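# Plug every open hole in the steel beam

## Task

The long steel beam has one or more holes on its top face with no plastic plug. Pick spare plugs out of the tray at the +y end of the table and insert one into every empty hole. Each plug must be pushed in until its head rests flush against the beam on all sides.

## Robot and tools

ROBOT. There are two Doosan arms, left_arm and right_arm, each carrying a Robotiq 2F-140 gripper. Each arm sits on its own carriage on one shared floor track. left_rail is always the carriage nearer +y and carries left_arm; right_rail carries right_arm. These names do not match image sides. Each arm base is at x = 0, y = its carriage position_m, z = 0.03 m, and faces +x. Only right_arm's fingers can fold. If a part is held near the palm, or the fingertips are pressed into a surface, a grip may be loose or may fail. Grip plugs near the fingertips.

FRAMES. Results use one scene frame fixed to the table. The table top is z = 0 and +z is up. +x is the direction the arms face, +y is to their left, and the track runs along y at x = 0. The table starts at x = 0.31 m. Each gripper has its own axes: its fingers point along +z and close along its y axis. end_effector_position is the point between the closed pads. The fingertips reach about 33 mm past it when the gap is small.

execute_actions(actions, cameras). actions is a list run in order. Each action may hold "rows", "steps", "until" and rail commands.
- rows: up to 15 rows, each used for one control step of 1/30 s.
- Each row is a single list of 18 numbers in [-1, 1] covering both arms. The first 9 are for the left arm: dx, dy, dz, rx, ry, rz, gripper position, force_limit, speed. The last 9 are the same for the right arm.
- dx..rz are offsets, not poses. They count from that arm's Hand target as it stood when the action began, along that Hand target's own axes. Every row counts from that same start.
- Scale: 1.0 = 0.6 m or 180 degrees. rx, ry, rz form one rotation vector.
- Sending six zeros re-requests the current Hand target. Repeating a nonzero offset in a new action moves the arm further.
- Gripper position: +1 is fully open (140 mm), about -0.8 is where the pads touch, and -1 closes until blocked. force_limit and speed run -1..1 and both start at +1. A lower force_limit and speed give a gentler grip.
- steps: 1 to 450, with at least one per row; the default is 15. The last row's target is held until the action ends.
- until: ends the action early on rail conditions, for example {"left_rail": {"position_status": ["!=", "moving"]}} or {"all": {"status": "ended"}}.
- Rail commands: {"left_rail": {...}} or {"right_rail": {...}}, with these fields:
  - position_m: an absolute place on the track in metres. left_rail takes -1.1..2 and right_rail takes -2..1.1.
  - speed_m_s: 0.01..1.
  - acceleration_factor: 0.1..1.
  - stop: true.
  After sending position_m, run an action that waits until the status stops reading moving. Let the carriage arrive before you aim its arm at scene points. Keep the carriages at least 0.98 m apart.
- An empty actions list just returns the state and images.

move(target, speed, blend, stop_force, zero, blocking, cameras). This tool plans straight paths.
- target is one 18-number row, or a list of up to 15 rows. Rows use the same layout and scale as in execute_actions. All offsets count from the Hand targets at the start of the move.
- speed: m/s, 0.002..2, default 0.25.
- blend: corner rounding in metres, for lists of targets.
- stop_force: 10..80 N. It ends an arm's path on contact. Use it only at slow speed, only once that arm's carriage is standing still, and not while the gripper turns. Leave it out when backing away from a contact.
- zero: re-zeroes the force reading before the move (default true).
- blocking=false returns early; follow it with wait or stop.
- The result adds a move: line reporting how the move ended (done, off_target, held, fault, moving) and any limits that acted (paced, held).

OTHER TOOLS.
- wait(seconds): 0..10.
- stop: brakes a running move.
- zoom_image(camera, region): region is [x0, y0, x1, y1] in pixels, at most 504 in each direction. Cameras are cam_high, cam_low, cam_bench_left, cam_bench_right, cam_left_wrist and cam_right_wrist, all 672x504.
- read_manual: licence texts only.
- finished_scene(scene): ends the scene for good. Call it only when every plug is seated and will stay seated.

RESULTS.
- Per arm: end_effector_position (m), end_effector_quat_wxyz, and velocities.
- Joint positions: rail, then waist, shoulder, elbow, forearm roll, wrist pitch, wrist roll.
- Joint torques and Flange force along the gripper's axes. Flange force includes held weight and sensor error.
- Hand target: the pose the next offsets count from.
- Tool commands.
- Gripper object_status: 0 moving, 1 blocked while opening, 2 blocked while closing (a grip), 3 reached the requested position or pads met. After closing, check for 2. position_measured is in counts: 3 is open and 230 means the pads have met.
- Rails report position_m, position_status and position_answer. position_status can be done, moving, contact_stop, time_out, stopped, stopped_with_arm, stopped_for_other_arm or stopped_for_other_carriage. position_answer is taken or not_taken.
- MOTOR HOT and fault lines warn of stops.

CAUTIONS.
- Each control step clips commanded poses to 70 mm and 16 degrees from the measured pose. Ramp offsets up gradually row by row, for example 0.01 per row = 6 mm per step, so a plug is not shaken loose.
- The arms are stiff. A target just past a firm surface can trigger a fault stop:
  - a torque fault at the joint limits (elbow 144 N m, wrist joints 40.5 N m);
  - a force fault at 144 N.
  Either one halts the arm for 10 s.
- Press plugs in slowly with a modest stop_force, then back off.
- Never let the two arms, or their carriages, touch or press on each other.
Anything falling off the table ends the scene.
- Avoid paths close to an arm's own base and long stretched-out holds, which heat the motors.
- The scene keeps running while you think.

Each tool is called after "Emit:" by a JSON object that holds its "api" and its "payload", one argument or row to a line.

## Session

Emit:
{"api": "execute_actions", "payload": {
  "actions": []
}}

Scene clock: 0.00 s.
left_arm: end_effector_position=(+0.6500, +1.0116, +0.3520) position_measured=3 object_status=3 end_effector_quat_wxyz=(+0.000, +1.000, +0.000, +0.000) | right_arm: end_effector_position=(+0.6500, -0.8901, +0.3520) position_measured=3 object_status=3 end_effector_quat_wxyz=(+0.000, +1.000, +0.000, +0.000)
Joint positions: left_arm=[1.012 -0.053 0.164 1.605 0 1.373 1.518] | right_arm=[-0.89 -0.053 0.164 1.605 0 1.373 1.518]
Joint velocities: within noise
Joint torques (N m): no reading
Flange force (N): no reading
Hand target: left_arm +0.6500, +1.0116, +0.3520; +0.000, +1.000, +0.000, +0.000 | right_arm +0.6500, -0.8901, +0.3520; +0.000, +1.000, +0.000, +0.000
Tool commands: left_gripper/position=+1.0 left_gripper/force_limit=+1.0 left_gripper/speed=+1.0 right_gripper/position=+1.0 right_gripper/force_limit=+1.0 right_gripper/speed=+1.0
left_rail: position_m=1.012 position_status=done
right_rail: position_m=-0.890 position_status=done

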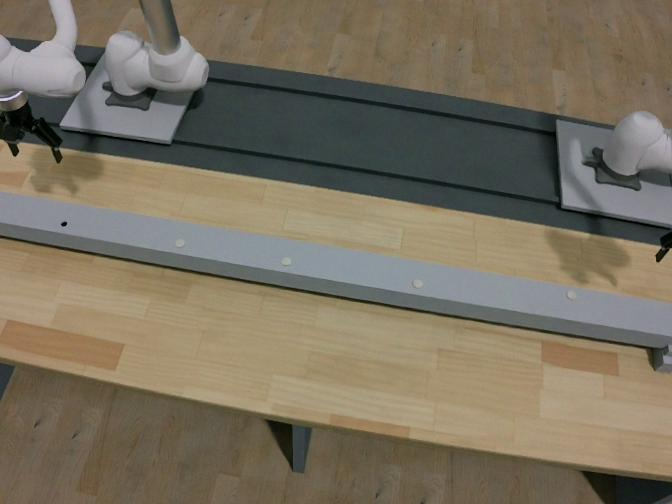

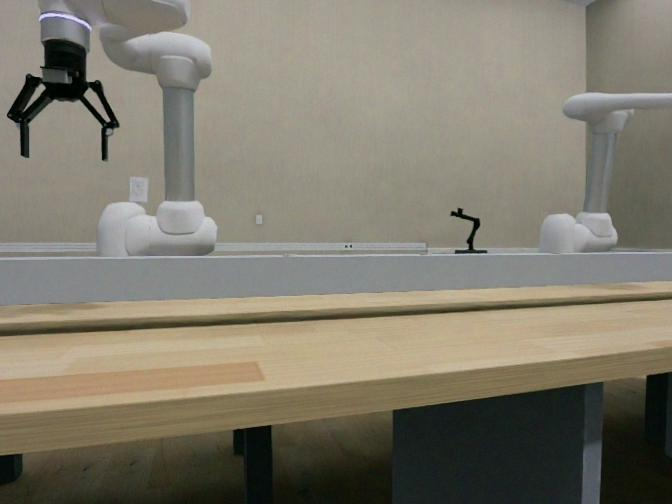

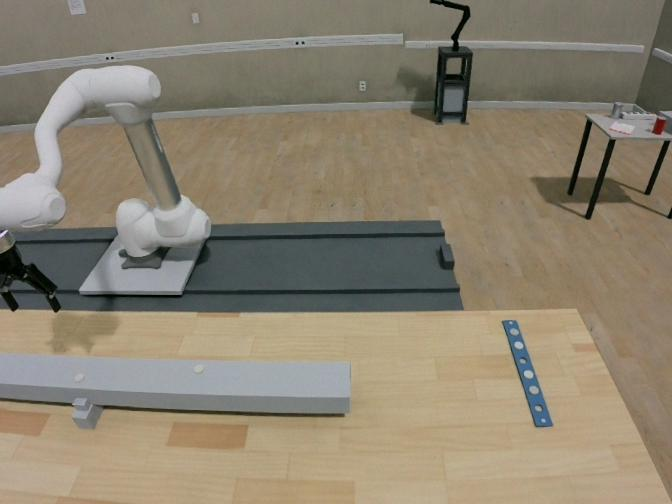

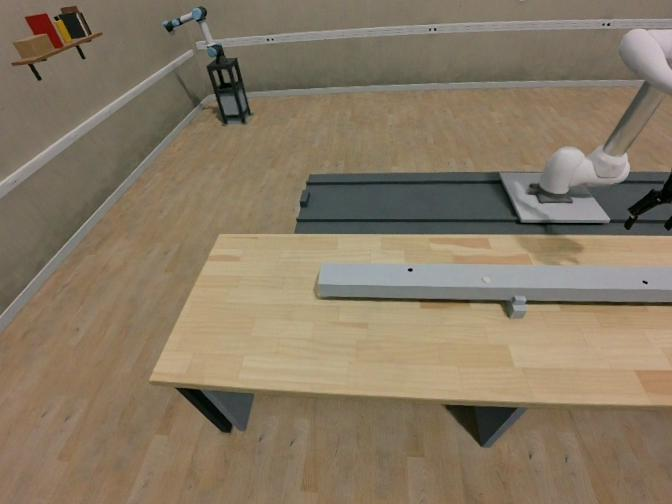

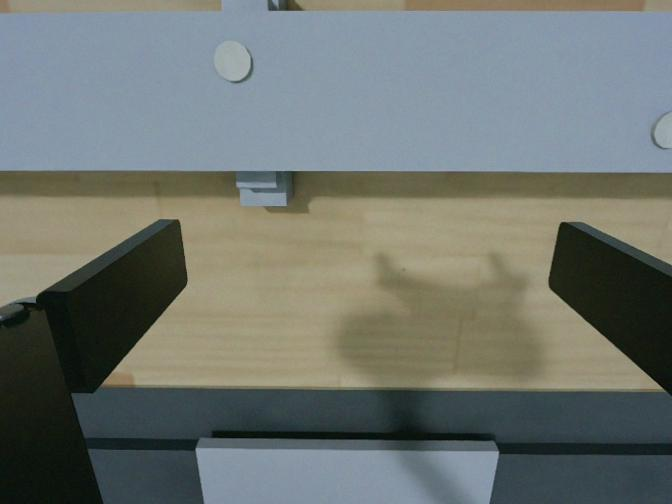

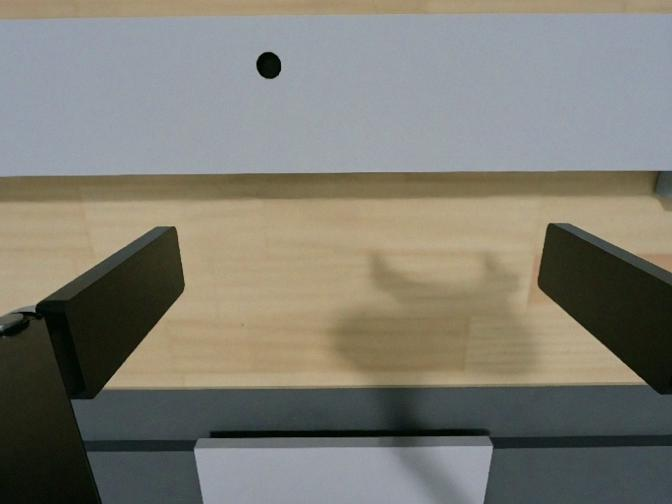

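Emit:
{"api": "zoom_image", "payload": {
  "camera": "cam_bench_right",
  "region": [300, 220, 672, 340]
}}

Emit:
{"api": "zoom_image", "payload": {
  "camera": "cam_bench_left",
  "region": [470, 300, 600, 440]
}}

Emit:
{"api": "zoom_image", "payload": {
  "camera": "cam_high",
  "region": [0, 170, 336, 340]
}}

Emit:
{"api": "zoom_image", "payload": {
  "camera": "cam_high",
  "region": [336, 200, 672, 380]
}}

Emit:
{"api": "zoom_image", "payload": {
  "camera": "cam_bench_left",
  "region": [0, 330, 380, 450]
}}

Scaled by 1.355.

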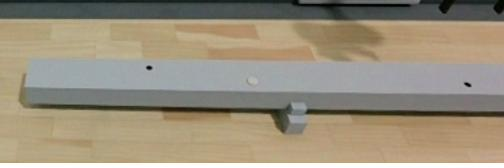

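Scaled by 3.600.

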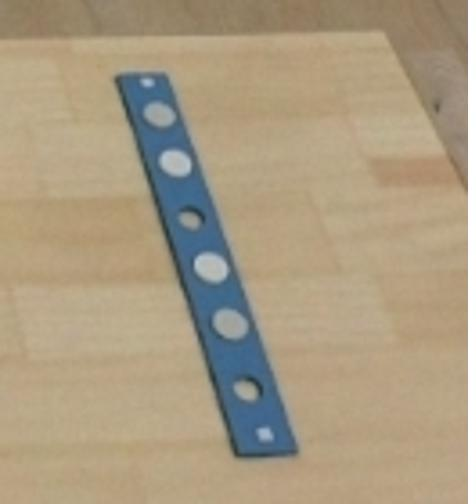

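Scaled by 1.500.

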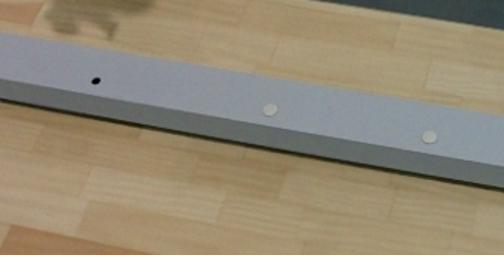

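Scaled by 1.500.

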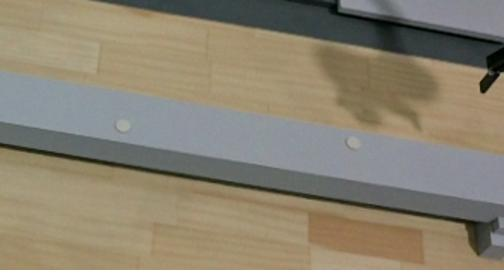

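Scaled by 1.326.

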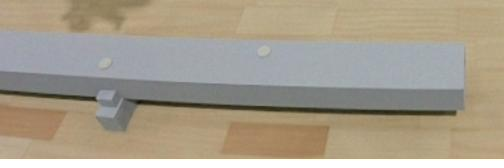

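Emit:
{"api": "execute_actions", "payload": {
  "actions": [
    {"left_rail": {"position_m": 2.0}, "right_rail": {"position_m": -1.82}, "steps": 150, "until": {"all": {"status": "ended"}}}
  ]
}}

Scene clock: 10.73 s.
left_arm: end_effector_position=(+0.6500, +1.9996, +0.3520) position_measured=3 object_status=3 end_effector_quat_wxyz=(+0.000, +1.000, +0.000, +0.000) | right_arm: end_effector_position=(+0.6500, -1.8199, +0.3520) position_measured=3 object_status=3 end_effector_quat_wxyz=(+0.000, +1.000, +0.000, +0.000) end_effector_velocity=(+0.000, -0.001, +0.001) end_effector_angular_velocity=(+0.000, -0.001, +0.000)
Joint positions: left_arm=[2 -0.053 0.164 1.605 0 1.373 1.518] | right_arm=[-1.82 -0.053 0.164 1.605 0 1.373 1.518]
Joint velocities: left_arm=[within noise] | right_arm=[-0.001 0 -0.001 0 0 0 0]
Joint torques (N m): left_arm=[1 -62.83 -41.58 4.29 -0.24 0.48] | right_arm=[3.74 -57.94 -42.05 3.93 -0.25 0]
Flange force (N): left_arm=[6.4 2.2 1.8] | right_arm=[-2.2 5.5 1.2]
Hand target: left_arm +0.6500, +1.9996, +0.3520; +0.000, +1.000, +0.000, +0.000 | right_arm +0.6500, -1.8199, +0.3520; +0.000, +1.000, +0.000, +0.000
Tool commands: left_gripper/position=+1.0 left_gripper/force_limit=+1.0 left_gripper/speed=+1.0 right_gripper/position=+1.0 right_gripper/force_limit=+1.0 right_gripper/speed=+1.0
left_rail: position_m=2.000 position_status=done
right_rail: position_m=-1.820 position_status=done
camera_calibration:
cam_left_wrist: T_world_to_cam=[[-0.00366067, -0.999945, -0.00983405, 2.01397], [-0.937727, 0.0000166288, 0.347373, 0.489776], [-0.347354, 0.0104933, -0.937676, 0.680397], [0, 0, 0, 1]] pos_world=[0.702987, 2.00671, 0.487662]
cam_right_wrist: T_world_to_cam=[[0.00947609, -0.999921, -0.0082869, -1.81011], [-0.944371, -0.0116736, 0.328674, 0.4837], [-0.328745, 0.00471137, -0.944407, 0.698652], [0, 0, 0, 1]] pos_world=[0.703623, -1.80761, 0.485832]

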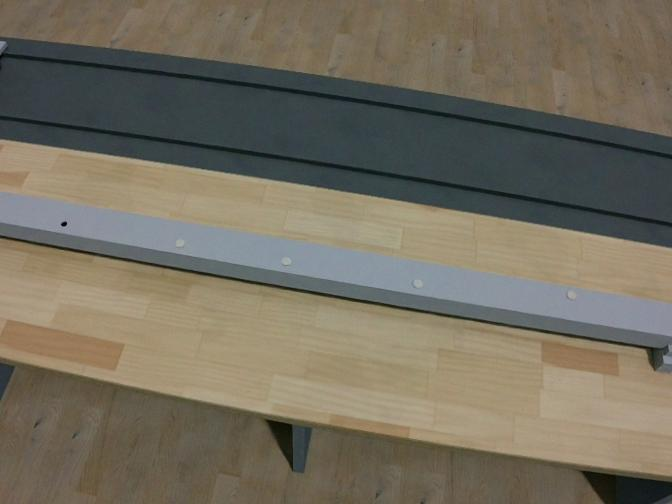

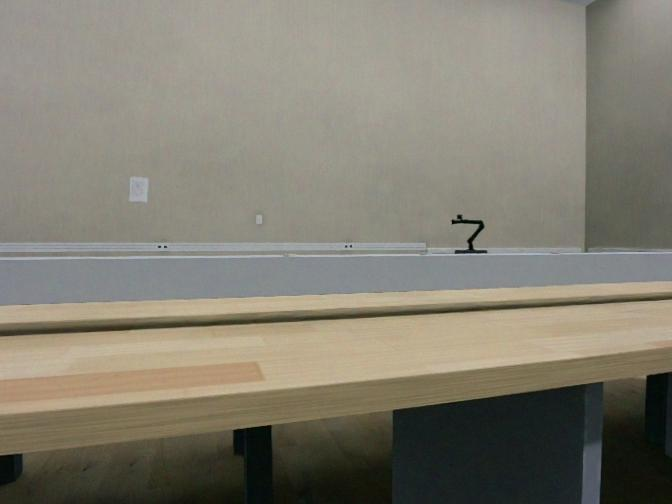

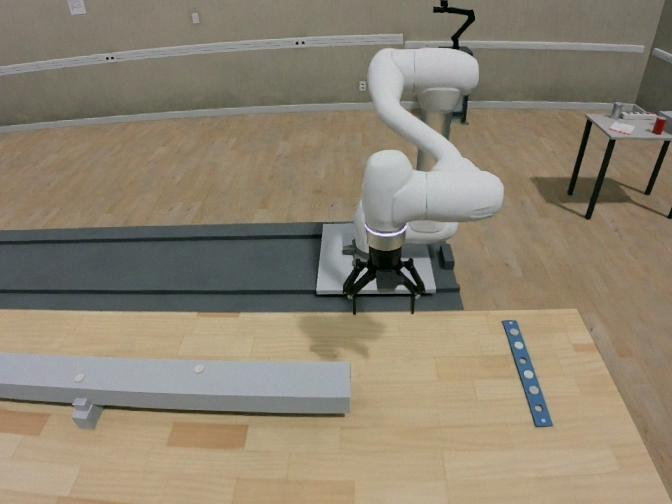

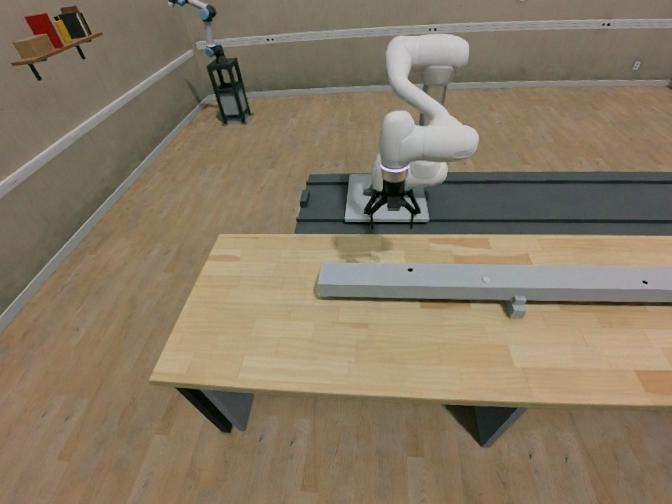

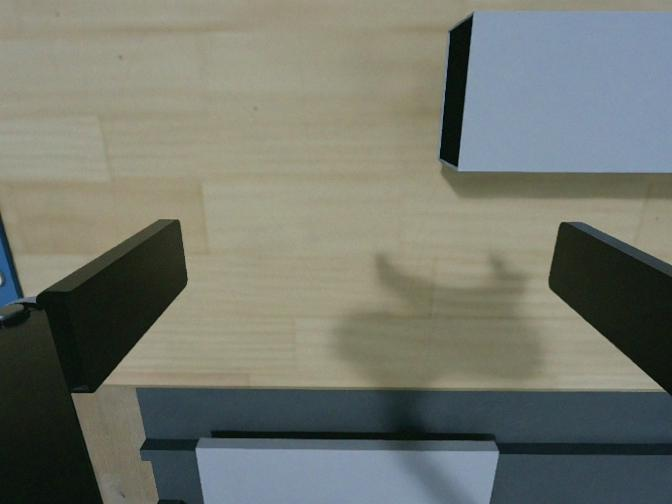

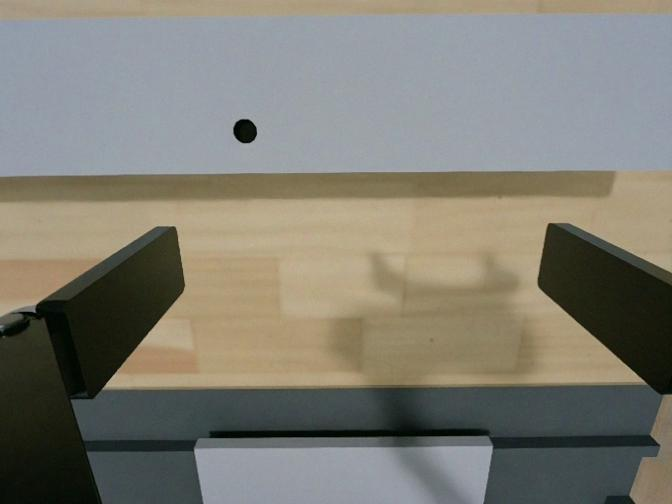

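Emit:
{"api": "move", "payload": {
  "target": [-0.05, -0.717, 0, 0, 0, 0, 1, 1, 1, 0, 0, 0, 0, 0, 0, 1, 1, 1],
  "speed": 0.4,
  "cameras": ["cam_left_wrist", "cam_bench_left"]
}}

Scene clock: 13.53 s.
left_arm: end_effector_position=(+0.6201, +2.4299, +0.3520) position_measured=3 object_status=3 end_effector_quat_wxyz=(+0.000, +1.000, +0.000, +0.000) | right_arm: end_effector_position=(+0.6500, -1.8200, +0.3520) position_measured=3 object_status=3 end_effector_quat_wxyz=(+0.000, +1.000, +0.000, +0.000)
Joint positions: left_arm=[2 0.561 0.331 1.392 0 1.419 2.132] | right_arm=[-1.82 -0.053 0.164 1.605 0 1.373 1.518]
Joint torques (N m): left_arm=[2.75 -81.11 -41.91 4.29 -0.22 0.45] | right_arm=[3.06 -57.75 -41.63 4.12 -0.17 0.05]
Flange force (N): left_arm=[9.4 -1.4 1.9] | right_arm=[-1.8 4.7 0.3]
Hand target: left_arm +0.6200, +2.4299, +0.3520; +0.000, +1.000, +0.000, +0.000 | right_arm +0.6500, -1.8200, +0.3520; +0.000, +1.000, +0.000, +0.000
Off the commanded pose: left_arm 0.000 m, 0 deg | right_arm 0.000 m, 0 deg.
left_rail: position_m=2.000 position_status=done
right_rail: position_m=-1.820 position_status=done
move: done
camera_calibration:
cam_left_wrist: T_world_to_cam=[[-0.00365939, -0.999945, -0.00983452, 2.44414], [-0.937727, 0.0000152682, 0.347373, 0.461606], [-0.347354, 0.0104933, -0.937676, 0.665555], [0, 0, 0, 1]] pos_world=[0.672987, 2.43701, 0.487762]
Images, in order (width x height): cam_bench_left 672x504, cam_left_wrist 672x504.

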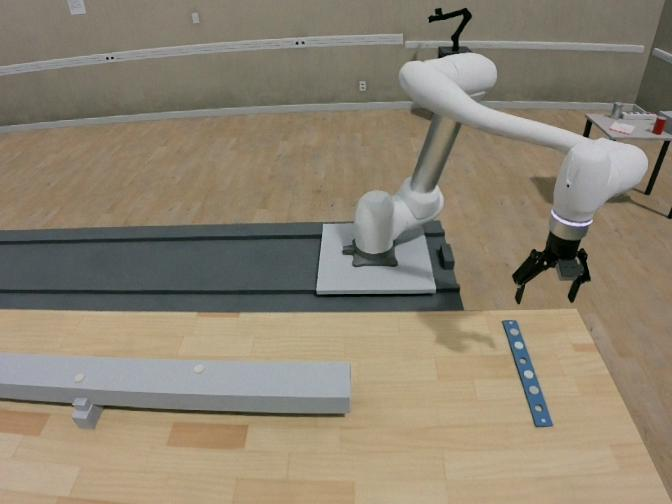

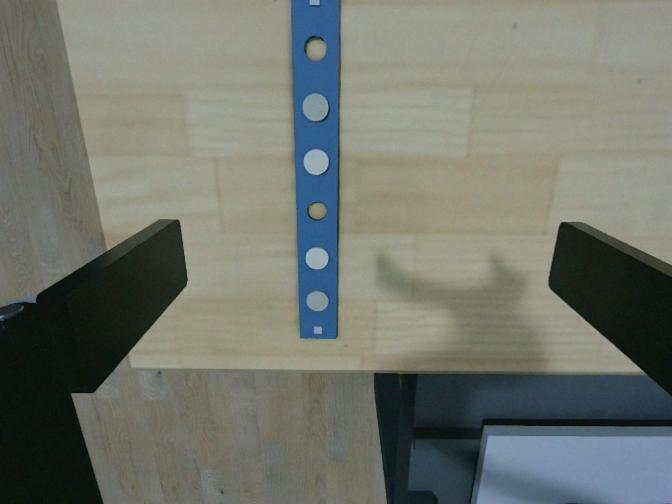

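Emit:
{"api": "zoom_image", "payload": {
  "camera": "cam_left_wrist",
  "region": [240, 0, 400, 170]
}}

Emit:
{"api": "zoom_image", "payload": {
  "camera": "cam_left_wrist",
  "region": [240, 170, 400, 350]
}}

Scaled by 2.965.

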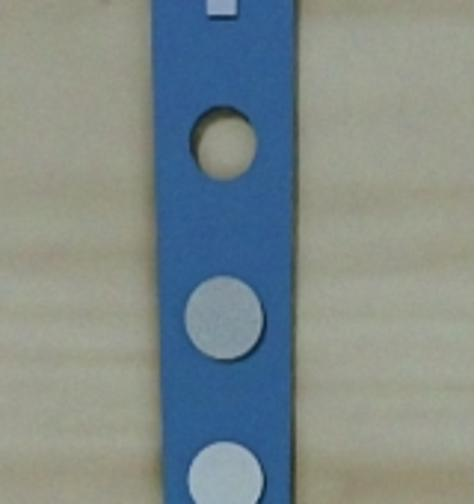

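Scaled by 2.800.

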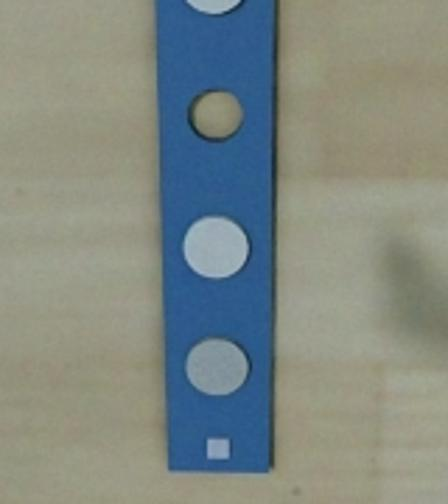

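Emit:
{"api": "zoom_image", "payload": {
  "camera": "cam_left_wrist",
  "region": [285, 80, 345, 140]
}}

Emit:
{"api": "zoom_image", "payload": {
  "camera": "cam_left_wrist",
  "region": [285, 140, 345, 240]
}}

Emit:
{"api": "execute_actions", "payload": {
  "actions": [],
  "cameras": ["cam_high", "cam_right_wrist"]
}}

Emit:
{"api": "zoom_image", "payload": {
  "camera": "cam_high",
  "region": [150, 220, 310, 280]
}}

Emit:
{"api": "zoom_image", "payload": {
  "camera": "cam_high",
  "region": [400, 260, 600, 320]
}}

Emit:
{"api": "zoom_image", "payload": {
  "camera": "cam_right_wrist",
  "region": [200, 90, 290, 170]
}}

Scaled by 8.400.

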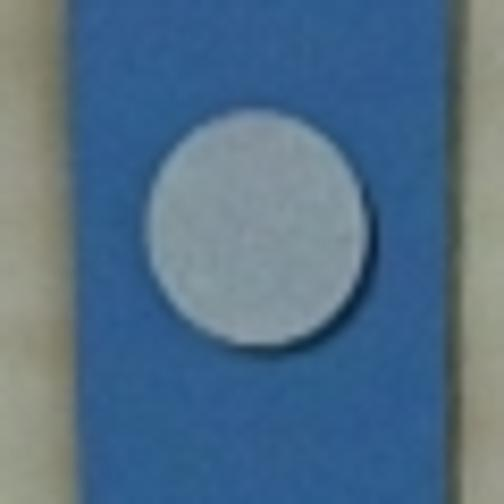

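Scaled by 5.040.

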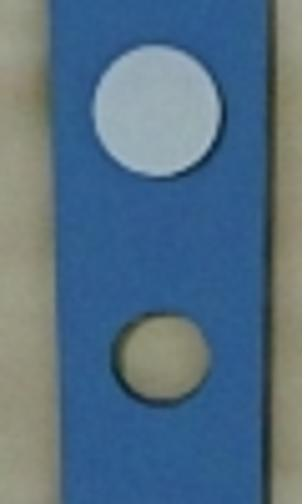

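Scene clock: 14.87 s.
left_arm: end_effector_position=(+0.6200, +2.4299, +0.3520) position_measured=3 object_status=3 end_effector_quat_wxyz=(+0.000, +1.000, +0.000, +0.000) | right_arm: end_effector_position=(+0.6500, -1.8200, +0.3520) position_measured=3 object_status=3 end_effector_quat_wxyz=(+0.000, +1.000, +0.000, +0.000)
Joint positions: left_arm=[2 0.561 0.331 1.392 0 1.419 2.132] | right_arm=[-1.82 -0.053 0.164 1.605 0 1.373 1.518]
Joint velocities: within noise
Joint torques (N m): left_arm=[1.35 -80.58 -41.96 4.29 -0.22 0.46] | right_arm=[2.98 -57.9 -41.67 3.95 -0.25 0.13]
Flange force (N): left_arm=[7.5 -2.5 2.4] | right_arm=[-1.9 4.6 0.1]
Hand target: left_arm +0.6200, +2.4299, +0.3520; +0.000, +1.000, +0.000, +0.000 | right_arm +0.6500, -1.8200, +0.3520; +0.000, +1.000, +0.000, +0.000
Tool commands: left_gripper/position=+1.0 left_gripper/force_limit=+1.0 left_gripper/speed=+1.0 right_gripper/position=+1.0 right_gripper/force_limit=+1.0 right_gripper/speed=+1.0
Off the commanded pose: left_arm 0.000 m, 0 deg | right_arm 0.000 m, 0 deg.
left_rail: position_m=2.000 position_status=done
right_rail: position_m=-1.820 position_status=done
camera_calibration:
cam_right_wrist: T_world_to_cam=[[0.00947609, -0.999921, -0.0082869, -1.81021], [-0.944371, -0.0116736, 0.328674, 0.483699], [-0.328745, 0.00471137, -0.944407, 0.698652], [0, 0, 0, 1]] pos_world=[0.703623, -1.80771, 0.485832]
Images, in order (width x height): cam_high 672x504, cam_right_wrist 672x504.

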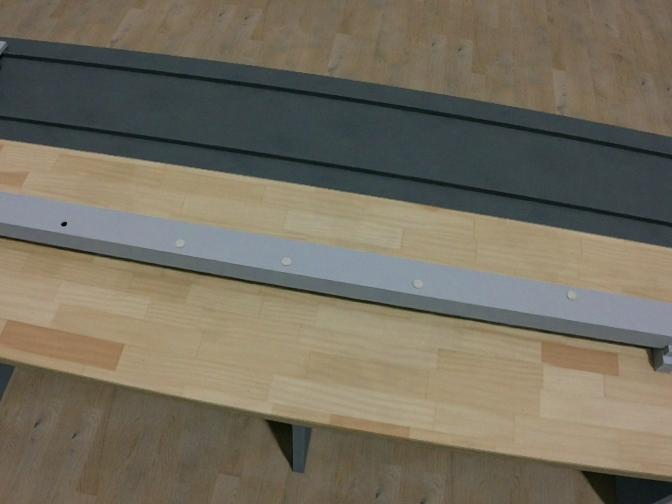

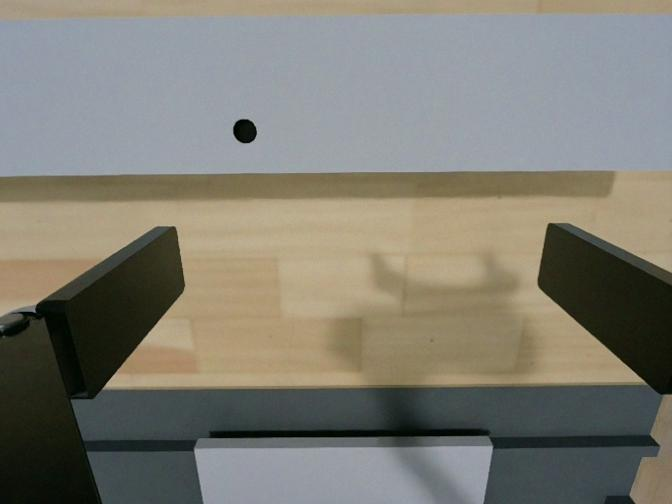

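Scaled by 3.150.

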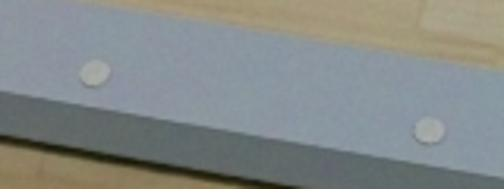

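Scaled by 2.520.

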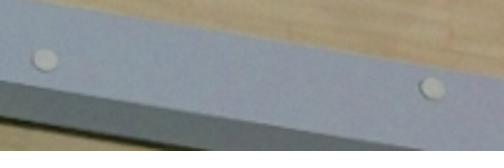

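Scaled by 5.600.

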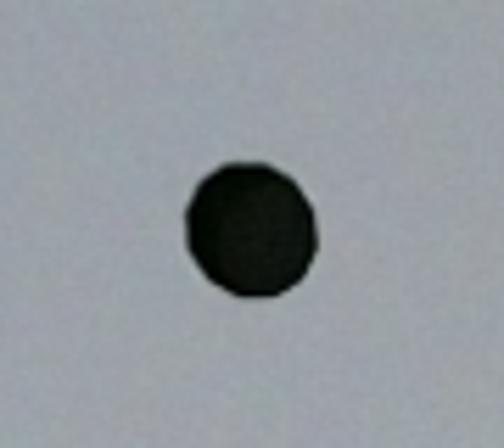

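Emit:
{"api": "execute_actions", "payload": {
  "actions": [],
  "cameras": ["cam_bench_left", "cam_bench_right"]
}}

Emit:
{"api": "zoom_image", "payload": {
  "camera": "cam_bench_left",
  "region": [60, 355, 220, 400]
}}

Emit:
{"api": "zoom_image", "payload": {
  "camera": "cam_bench_left",
  "region": [500, 315, 560, 375]
}}

Emit:
{"api": "zoom_image", "payload": {
  "camera": "cam_bench_left",
  "region": [500, 370, 560, 430]
}}

Emit:
{"api": "zoom_image", "payload": {
  "camera": "cam_bench_right",
  "region": [460, 255, 520, 300]
}}

Scene clock: 16.33 s.
left_arm: end_effector_position=(+0.6200, +2.4299, +0.3520) position_measured=3 object_status=3 end_effector_quat_wxyz=(+0.000, +1.000, +0.000, +0.000) | right_arm: end_effector_position=(+0.6500, -1.8200, +0.3520) position_measured=3 object_status=3 end_effector_quat_wxyz=(+0.000, +1.000, +0.000, +0.000)
Joint positions: left_arm=[2 0.561 0.331 1.392 0 1.419 2.132] | right_arm=[-1.82 -0.053 0.164 1.605 0 1.373 1.518]
Joint velocities: within noise
Joint torques (N m): left_arm=[1.52 -80.69 -41.88 4.27 -0.17 0.45] | right_arm=[3.2 -58.3 -41.41 4.08 -0.22 0.14]
Flange force (N): left_arm=[7.8 -2.4 2.0] | right_arm=[-0.3 5.0 0.6]
Hand target: left_arm +0.6200, +2.4299, +0.3520; +0.000, +1.000, +0.000, +0.000 | right_arm +0.6500, -1.8200, +0.3520; +0.000, +1.000, +0.000, +0.000
Tool commands: left_gripper/position=+1.0 left_gripper/force_limit=+1.0 left_gripper/speed=+1.0 right_gripper/position=+1.0 right_gripper/force_limit=+1.0 right_gripper/speed=+1.0
Off the commanded pose: left_arm 0.000 m, 0 deg | right_arm 0.000 m, 0 deg.
left_rail: position_m=2.000 position_status=done
right_rail: position_m=-1.820 position_status=done
Images, in order (width x height): cam_bench_left 672x504, cam_bench_right 672x504.

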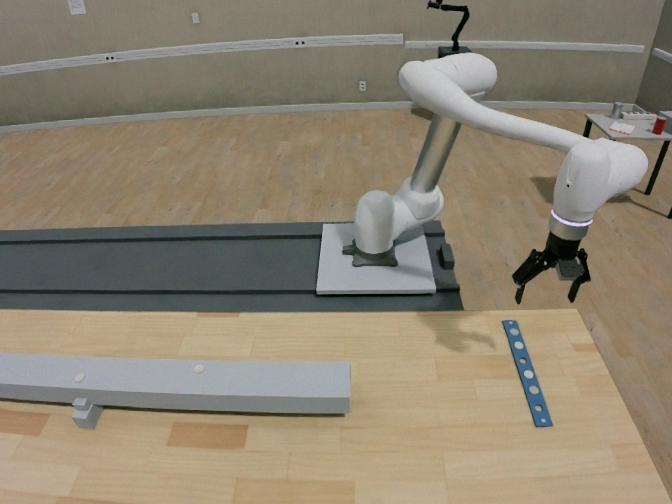

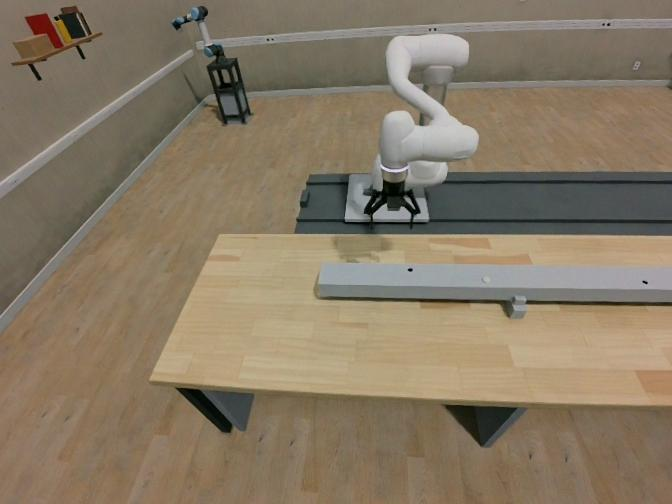

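Scaled by 3.150.

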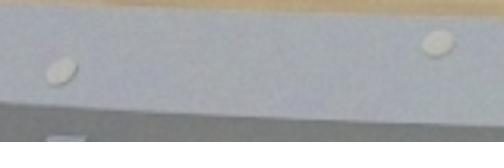

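Scaled by 8.400.

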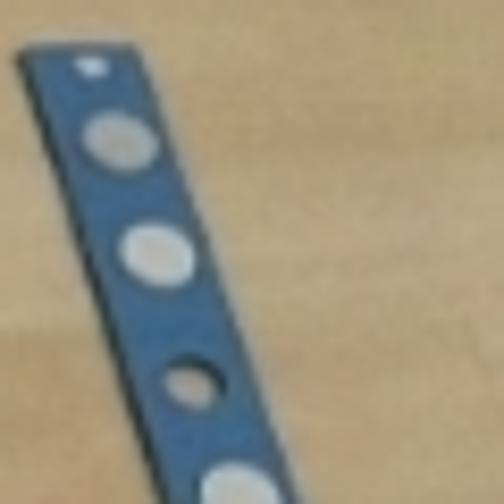

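Scaled by 8.400.

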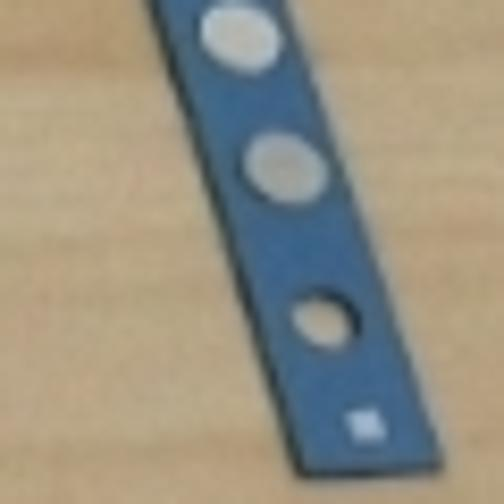

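Scaled by 8.400.

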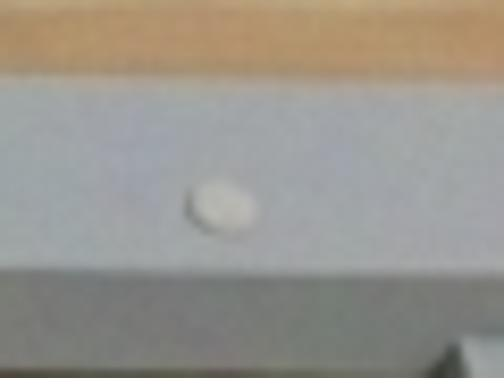

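Emit:
{"api": "execute_actions", "payload": {
  "actions": [
    {"left_rail": {"position_m": 0.68}, "right_rail": {"position_m": -1.37}, "steps": 200, "until": {"all": {"status": "ended"}}}
  ],
  "cameras": ["cam_left_wrist", "cam_right_wrist", "cam_bench_left"]
}}

Emit:
{"api": "zoom_image", "payload": {
  "camera": "cam_left_wrist",
  "region": [240, 40, 440, 160]
}}

Emit:
{"api": "zoom_image", "payload": {
  "camera": "cam_right_wrist",
  "region": [200, 20, 400, 180]
}}

Scene clock: 23.47 s.
left_arm: end_effector_position=(+0.6200, +1.1104, +0.3520) position_measured=3 object_status=3 end_effector_quat_wxyz=(+0.000, +1.000, +0.000, +0.000) | right_arm: end_effector_position=(+0.6500, -1.3700, +0.3520) position_measured=3 object_status=3 end_effector_quat_wxyz=(+0.000, +1.000, +0.000, +0.000)
Joint positions: left_arm=[0.68 0.561 0.331 1.392 0 1.419 2.132] | right_arm=[-1.37 -0.053 0.164 1.605 0 1.373 1.518]
Joint torques (N m): left_arm=[1.1 -80.68 -41.93 4.31 -0.2 0.47] | right_arm=[2.81 -57.85 -41.62 4.11 -0.29 0.03]
Flange force (N): left_arm=[7.6 -2.9 1.8] | right_arm=[-1.6 4.2 0.2]
Hand target: left_arm +0.6200, +1.1103, +0.3520; +0.000, +1.000, +0.000, +0.000 | right_arm +0.6500, -1.3700, +0.3520; +0.000, +1.000, +0.000, +0.000
Tool commands: left_gripper/position=+1.0 left_gripper/force_limit=+1.0 left_gripper/speed=+1.0 right_gripper/position=+1.0 right_gripper/force_limit=+1.0 right_gripper/speed=+1.0
Off the commanded pose: left_arm 0.000 m, 0 deg | right_arm 0.000 m, 0 deg.
left_rail: position_m=0.680 position_status=done
right_rail: position_m=-1.370 position_status=done
camera_calibration:
cam_left_wrist: T_world_to_cam=[[-0.00353234, -0.999946, -0.00977377, 1.1246], [-0.937695, -0.0000837443, 0.34746, 0.461614], [-0.347442, 0.0103922, -0.937644, 0.679429], [0, 0, 0, 1]] pos_world=[0.672888, 1.11751, 0.487662]
cam_right_wrist: T_world_to_cam=[[0.00947609, -0.999921, -0.0082869, -1.36025], [-0.944371, -0.0116736, 0.328674, 0.488952], [-0.328745, 0.00471137, -0.944407, 0.696532], [0, 0, 0, 1]] pos_world=[0.703623, -1.35771, 0.485832]
Images, in order (width x height): cam_bench_left 672x504, cam_left_wrist 672x504, cam_right_wrist 672x504.

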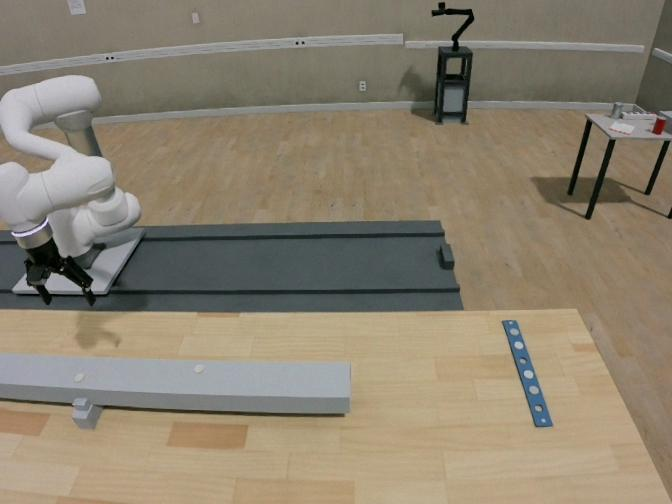

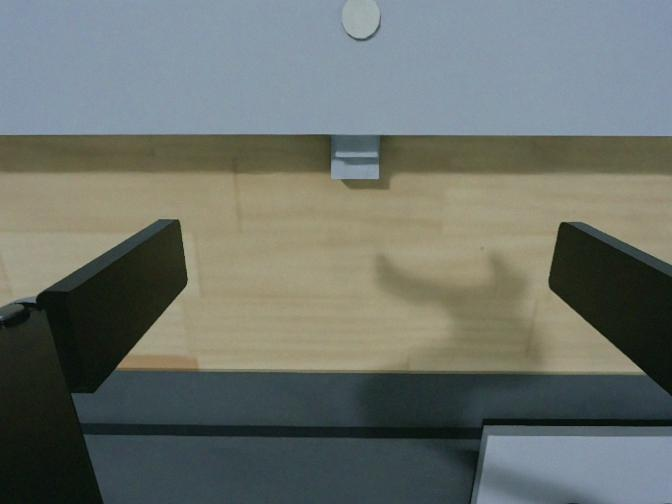

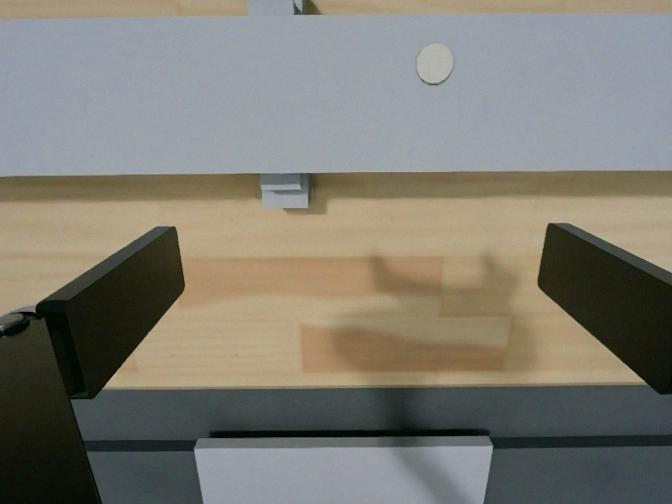

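Scaled by 2.520.

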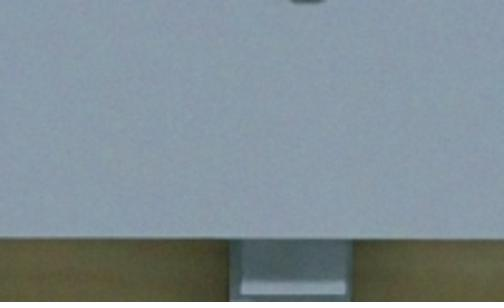

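Scaled by 2.520.

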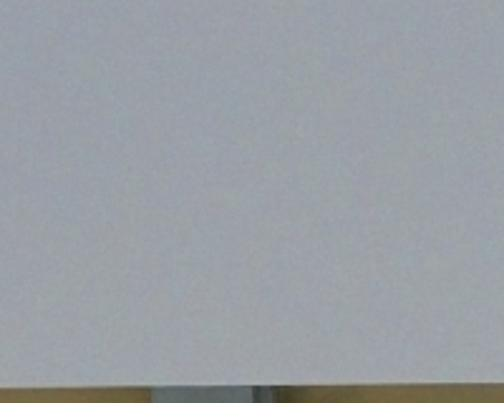

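Emit:
{"api": "zoom_image", "payload": {
  "camera": "cam_left_wrist",
  "region": [330, 0, 390, 50]
}}

Emit:
{"api": "zoom_image", "payload": {
  "camera": "cam_right_wrist",
  "region": [405, 35, 465, 95]
}}

Scaled by 8.400.

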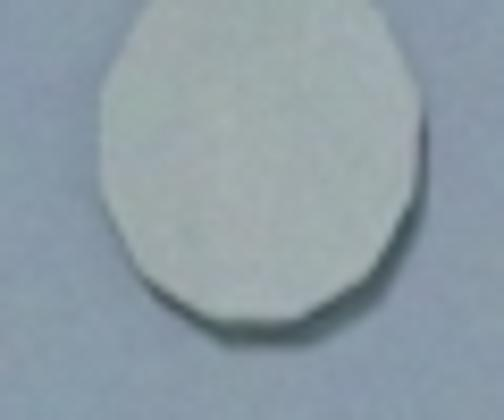

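Scaled by 8.400.

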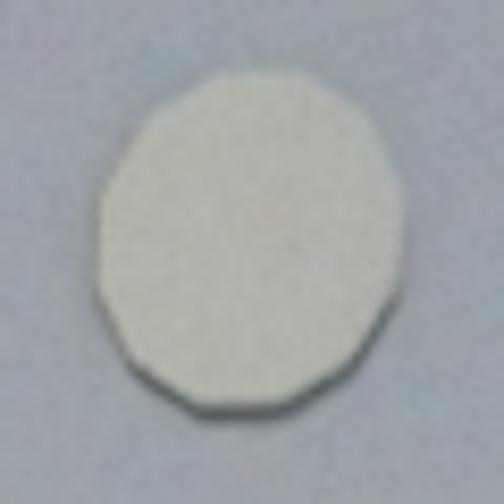

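Emit:
{"api": "execute_actions", "payload": {
  "actions": [
    {"left_rail": {"position_m": 2.0}, "right_rail": {"position_m": -2.0}, "rows": [[0,0,0,0,0,0,-0.2,-1,0.2,0,0,0,0,0,0,1,1,1]], "steps": 200, "until": {"left_rail": {"position_status": ["!=", "moving"]}, "right_rail": {"position_status": ["!=", "moving"]}}}
  ],
  "cameras": []
}}

Emit:
{"api": "move", "payload": {
  "target": [-0.2167, -0.0558, 0.333, 0, 0, 0, -0.2, -1, 0.2, 0, 0, 0, 0, 0, 0, 1, 1, 1],
  "speed": 0.3,
  "cameras": ["cam_left_wrist", "cam_bench_left"]
}}

Scene clock: 29.70 s.
left_arm: end_effector_position=(+0.6201, +2.4298, +0.3520) position_measured=154 object_status=3 end_effector_quat_wxyz=(+0.000, +1.000, +0.000, +0.000) | right_arm: end_effector_position=(+0.6500, -1.9999, +0.3520) position_measured=3 object_status=3 end_effector_quat_wxyz=(+0.000, +1.000, +0.000, +0.000)
Joint positions: left_arm=[2 0.561 0.331 1.392 0 1.419 2.132] | right_arm=[-2 -0.053 0.164 1.605 0 1.373 1.518]
Joint torques (N m): left_arm=[1.26 -80.71 -42.02 4.28 -0.18 0.49] | right_arm=[2.98 -57.94 -41.65 3.99 -0.25 0.18]
Flange force (N): left_arm=[7.4 -2.5 2.0] | right_arm=[-1.9 4.6 0.8]
Hand target: left_arm +0.6200, +2.4298, +0.3520; +0.000, +1.000, +0.000, +0.000 | right_arm +0.6500, -1.9999, +0.3520; +0.000, +1.000, +0.000, +0.000
Off the commanded pose: left_arm 0.000 m, 0 deg | right_arm 0.000 m, 0 deg.
left_rail: position_m=2.000 position_status=done
right_rail: position_m=-2.000 position_status=done
No camera images: "cameras" was empty.

Scene clock: 30.93 s.
left_arm: end_effector_position=(+0.4900, +2.4634, +0.1523) position_measured=154 object_status=3 end_effector_quat_wxyz=(+0.000, +1.000, +0.000, +0.000) | right_arm: end_effector_position=(+0.6500, -1.9999, +0.3520) position_measured=3 object_status=3 end_effector_quat_wxyz=(+0.000, +1.000, +0.000, +0.000)
Joint positions: left_arm=[2 0.707 0.318 1.791 0 1.032 2.277] | right_arm=[-2 -0.053 0.164 1.605 0 1.373 1.518]
Joint torques (N m): left_arm=[2.21 -73.96 -36.46 3.88 -0.22 0.44] | right_arm=[3.15 -57.38 -41.62 4.11 -0.19 0.18]
Flange force (N): left_arm=[7.7 -2.0 5.1] | right_arm=[-2.6 5.0 0.4]
Hand target: left_arm +0.4900, +2.4634, +0.1522; +0.000, +1.000, +0.000, +0.000 | right_arm +0.6500, -1.9999, +0.3520; +0.000, +1.000, +0.000, +0.000
Off the commanded pose: left_arm 0.000 m, 0 deg | right_arm 0.000 m, 0 deg.
left_rail: position_m=2.000 position_status=done
right_rail: position_m=-2.000 position_status=done
move: done
camera_calibration:
cam_left_wrist: T_world_to_cam=[[-0.00365939, -0.999945, -0.00983452, 2.4752], [-0.937727, 0.0000152682, 0.347373, 0.409106], [-0.347354, 0.0104933, -0.937676, 0.4327], [0, 0, 0, 1]] pos_world=[0.542987, 2.47051, 0.287962]
Images, in order (width x height): cam_bench_left 672x504, cam_left_wrist 672x504.

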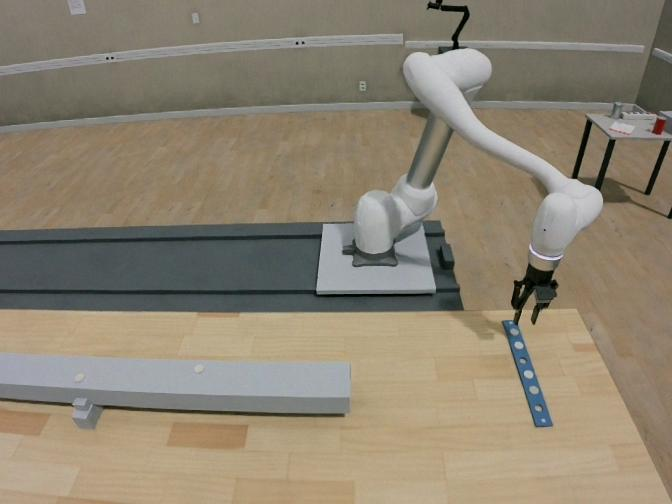

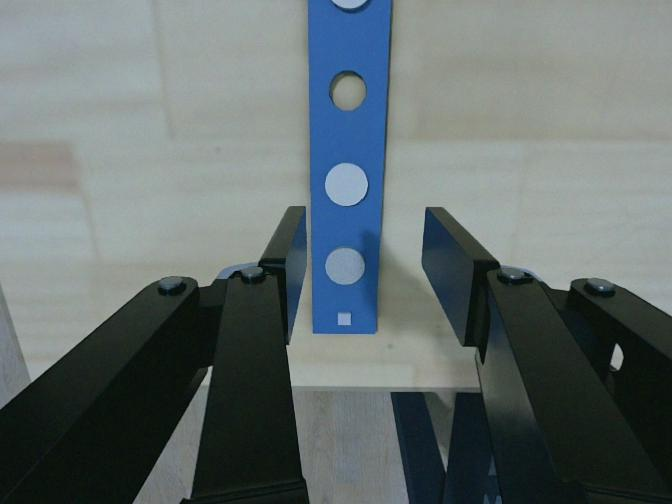

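Emit:
{"api": "move", "payload": {
  "target": [0.0060, -0.011, 0.117, 0, 0, 0, -0.2, -1, 0.2, 0, 0, 0, 0, 0, 0, 1, 1, 1],
  "speed": 0.2,
  "cameras": ["cam_left_wrist", "cam_bench_left"]
}}

Emit:
{"api": "zoom_image", "payload": {
  "camera": "cam_left_wrist",
  "region": [240, 100, 480, 350]
}}

Scene clock: 33.13 s.
left_arm: end_effector_position=(+0.4936, +2.4700, +0.0820) position_measured=154 object_status=3 end_effector_quat_wxyz=(+0.000, +1.000, +0.000, +0.000) | right_arm: end_effector_position=(+0.6500, -1.9999, +0.3520) position_measured=3 object_status=3 end_effector_quat_wxyz=(+0.000, +1.000, +0.000, +0.000)
Joint positions: left_arm=[2 0.711 0.393 1.833 0 0.916 2.281] | right_arm=[-2 -0.053 0.164 1.605 0 1.373 1.518]
Joint torques (N m): left_arm=[1.35 -78.71 -33.84 3.5 -0.18 0.48] | right_arm=[2.93 -57.75 -41.63 3.94 -0.25 0.17]
Flange force (N): left_arm=[6.1 -2.4 5.8] | right_arm=[-1.9 4.6 0.7]
Hand target: left_arm +0.4936, +2.4700, +0.0820; +0.000, +1.000, +0.000, +0.000 | right_arm +0.6500, -1.9999, +0.3520; +0.000, +1.000, +0.000, +0.000
Off the commanded pose: left_arm 0.000 m, 0 deg | right_arm 0.000 m, 0 deg.
left_rail: position_m=2.000 position_status=done
right_rail: position_m=-2.000 position_status=done
move: done
camera_calibration:
cam_left_wrist: T_world_to_cam=[[-0.00365939, -0.999945, -0.00983452, 2.48112], [-0.937727, 0.0000152682, 0.347373, 0.436773], [-0.347354, 0.0104933, -0.937676, 0.368021], [0, 0, 0, 1]] pos_world=[0.546487, 2.47711, 0.217762]
Images, in order (width x height): cam_bench_left 672x504, cam_left_wrist 672x504.

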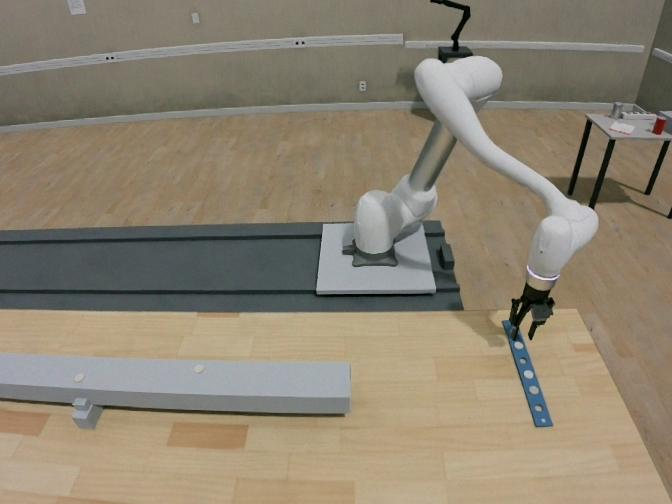

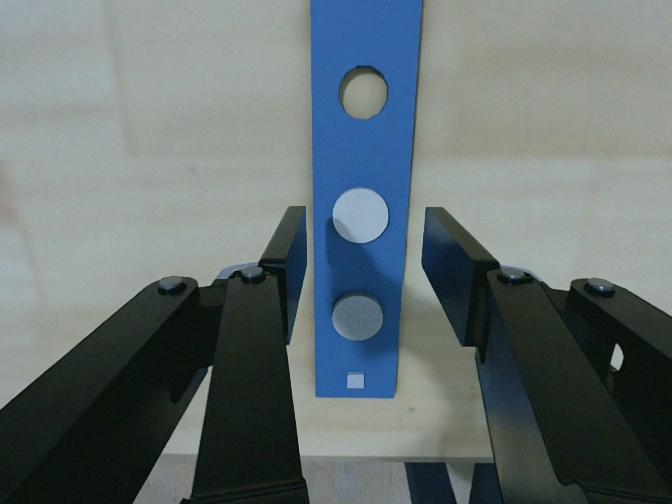

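Scaled by 2.016.

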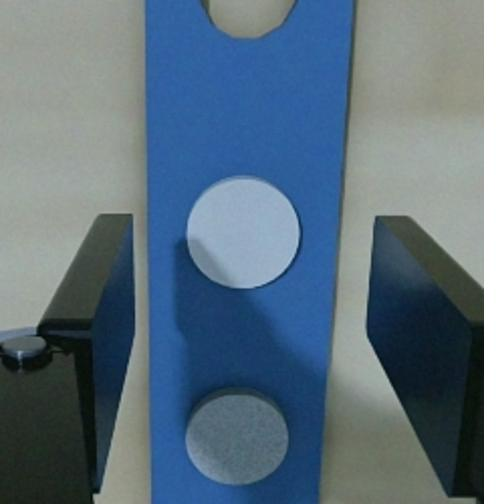

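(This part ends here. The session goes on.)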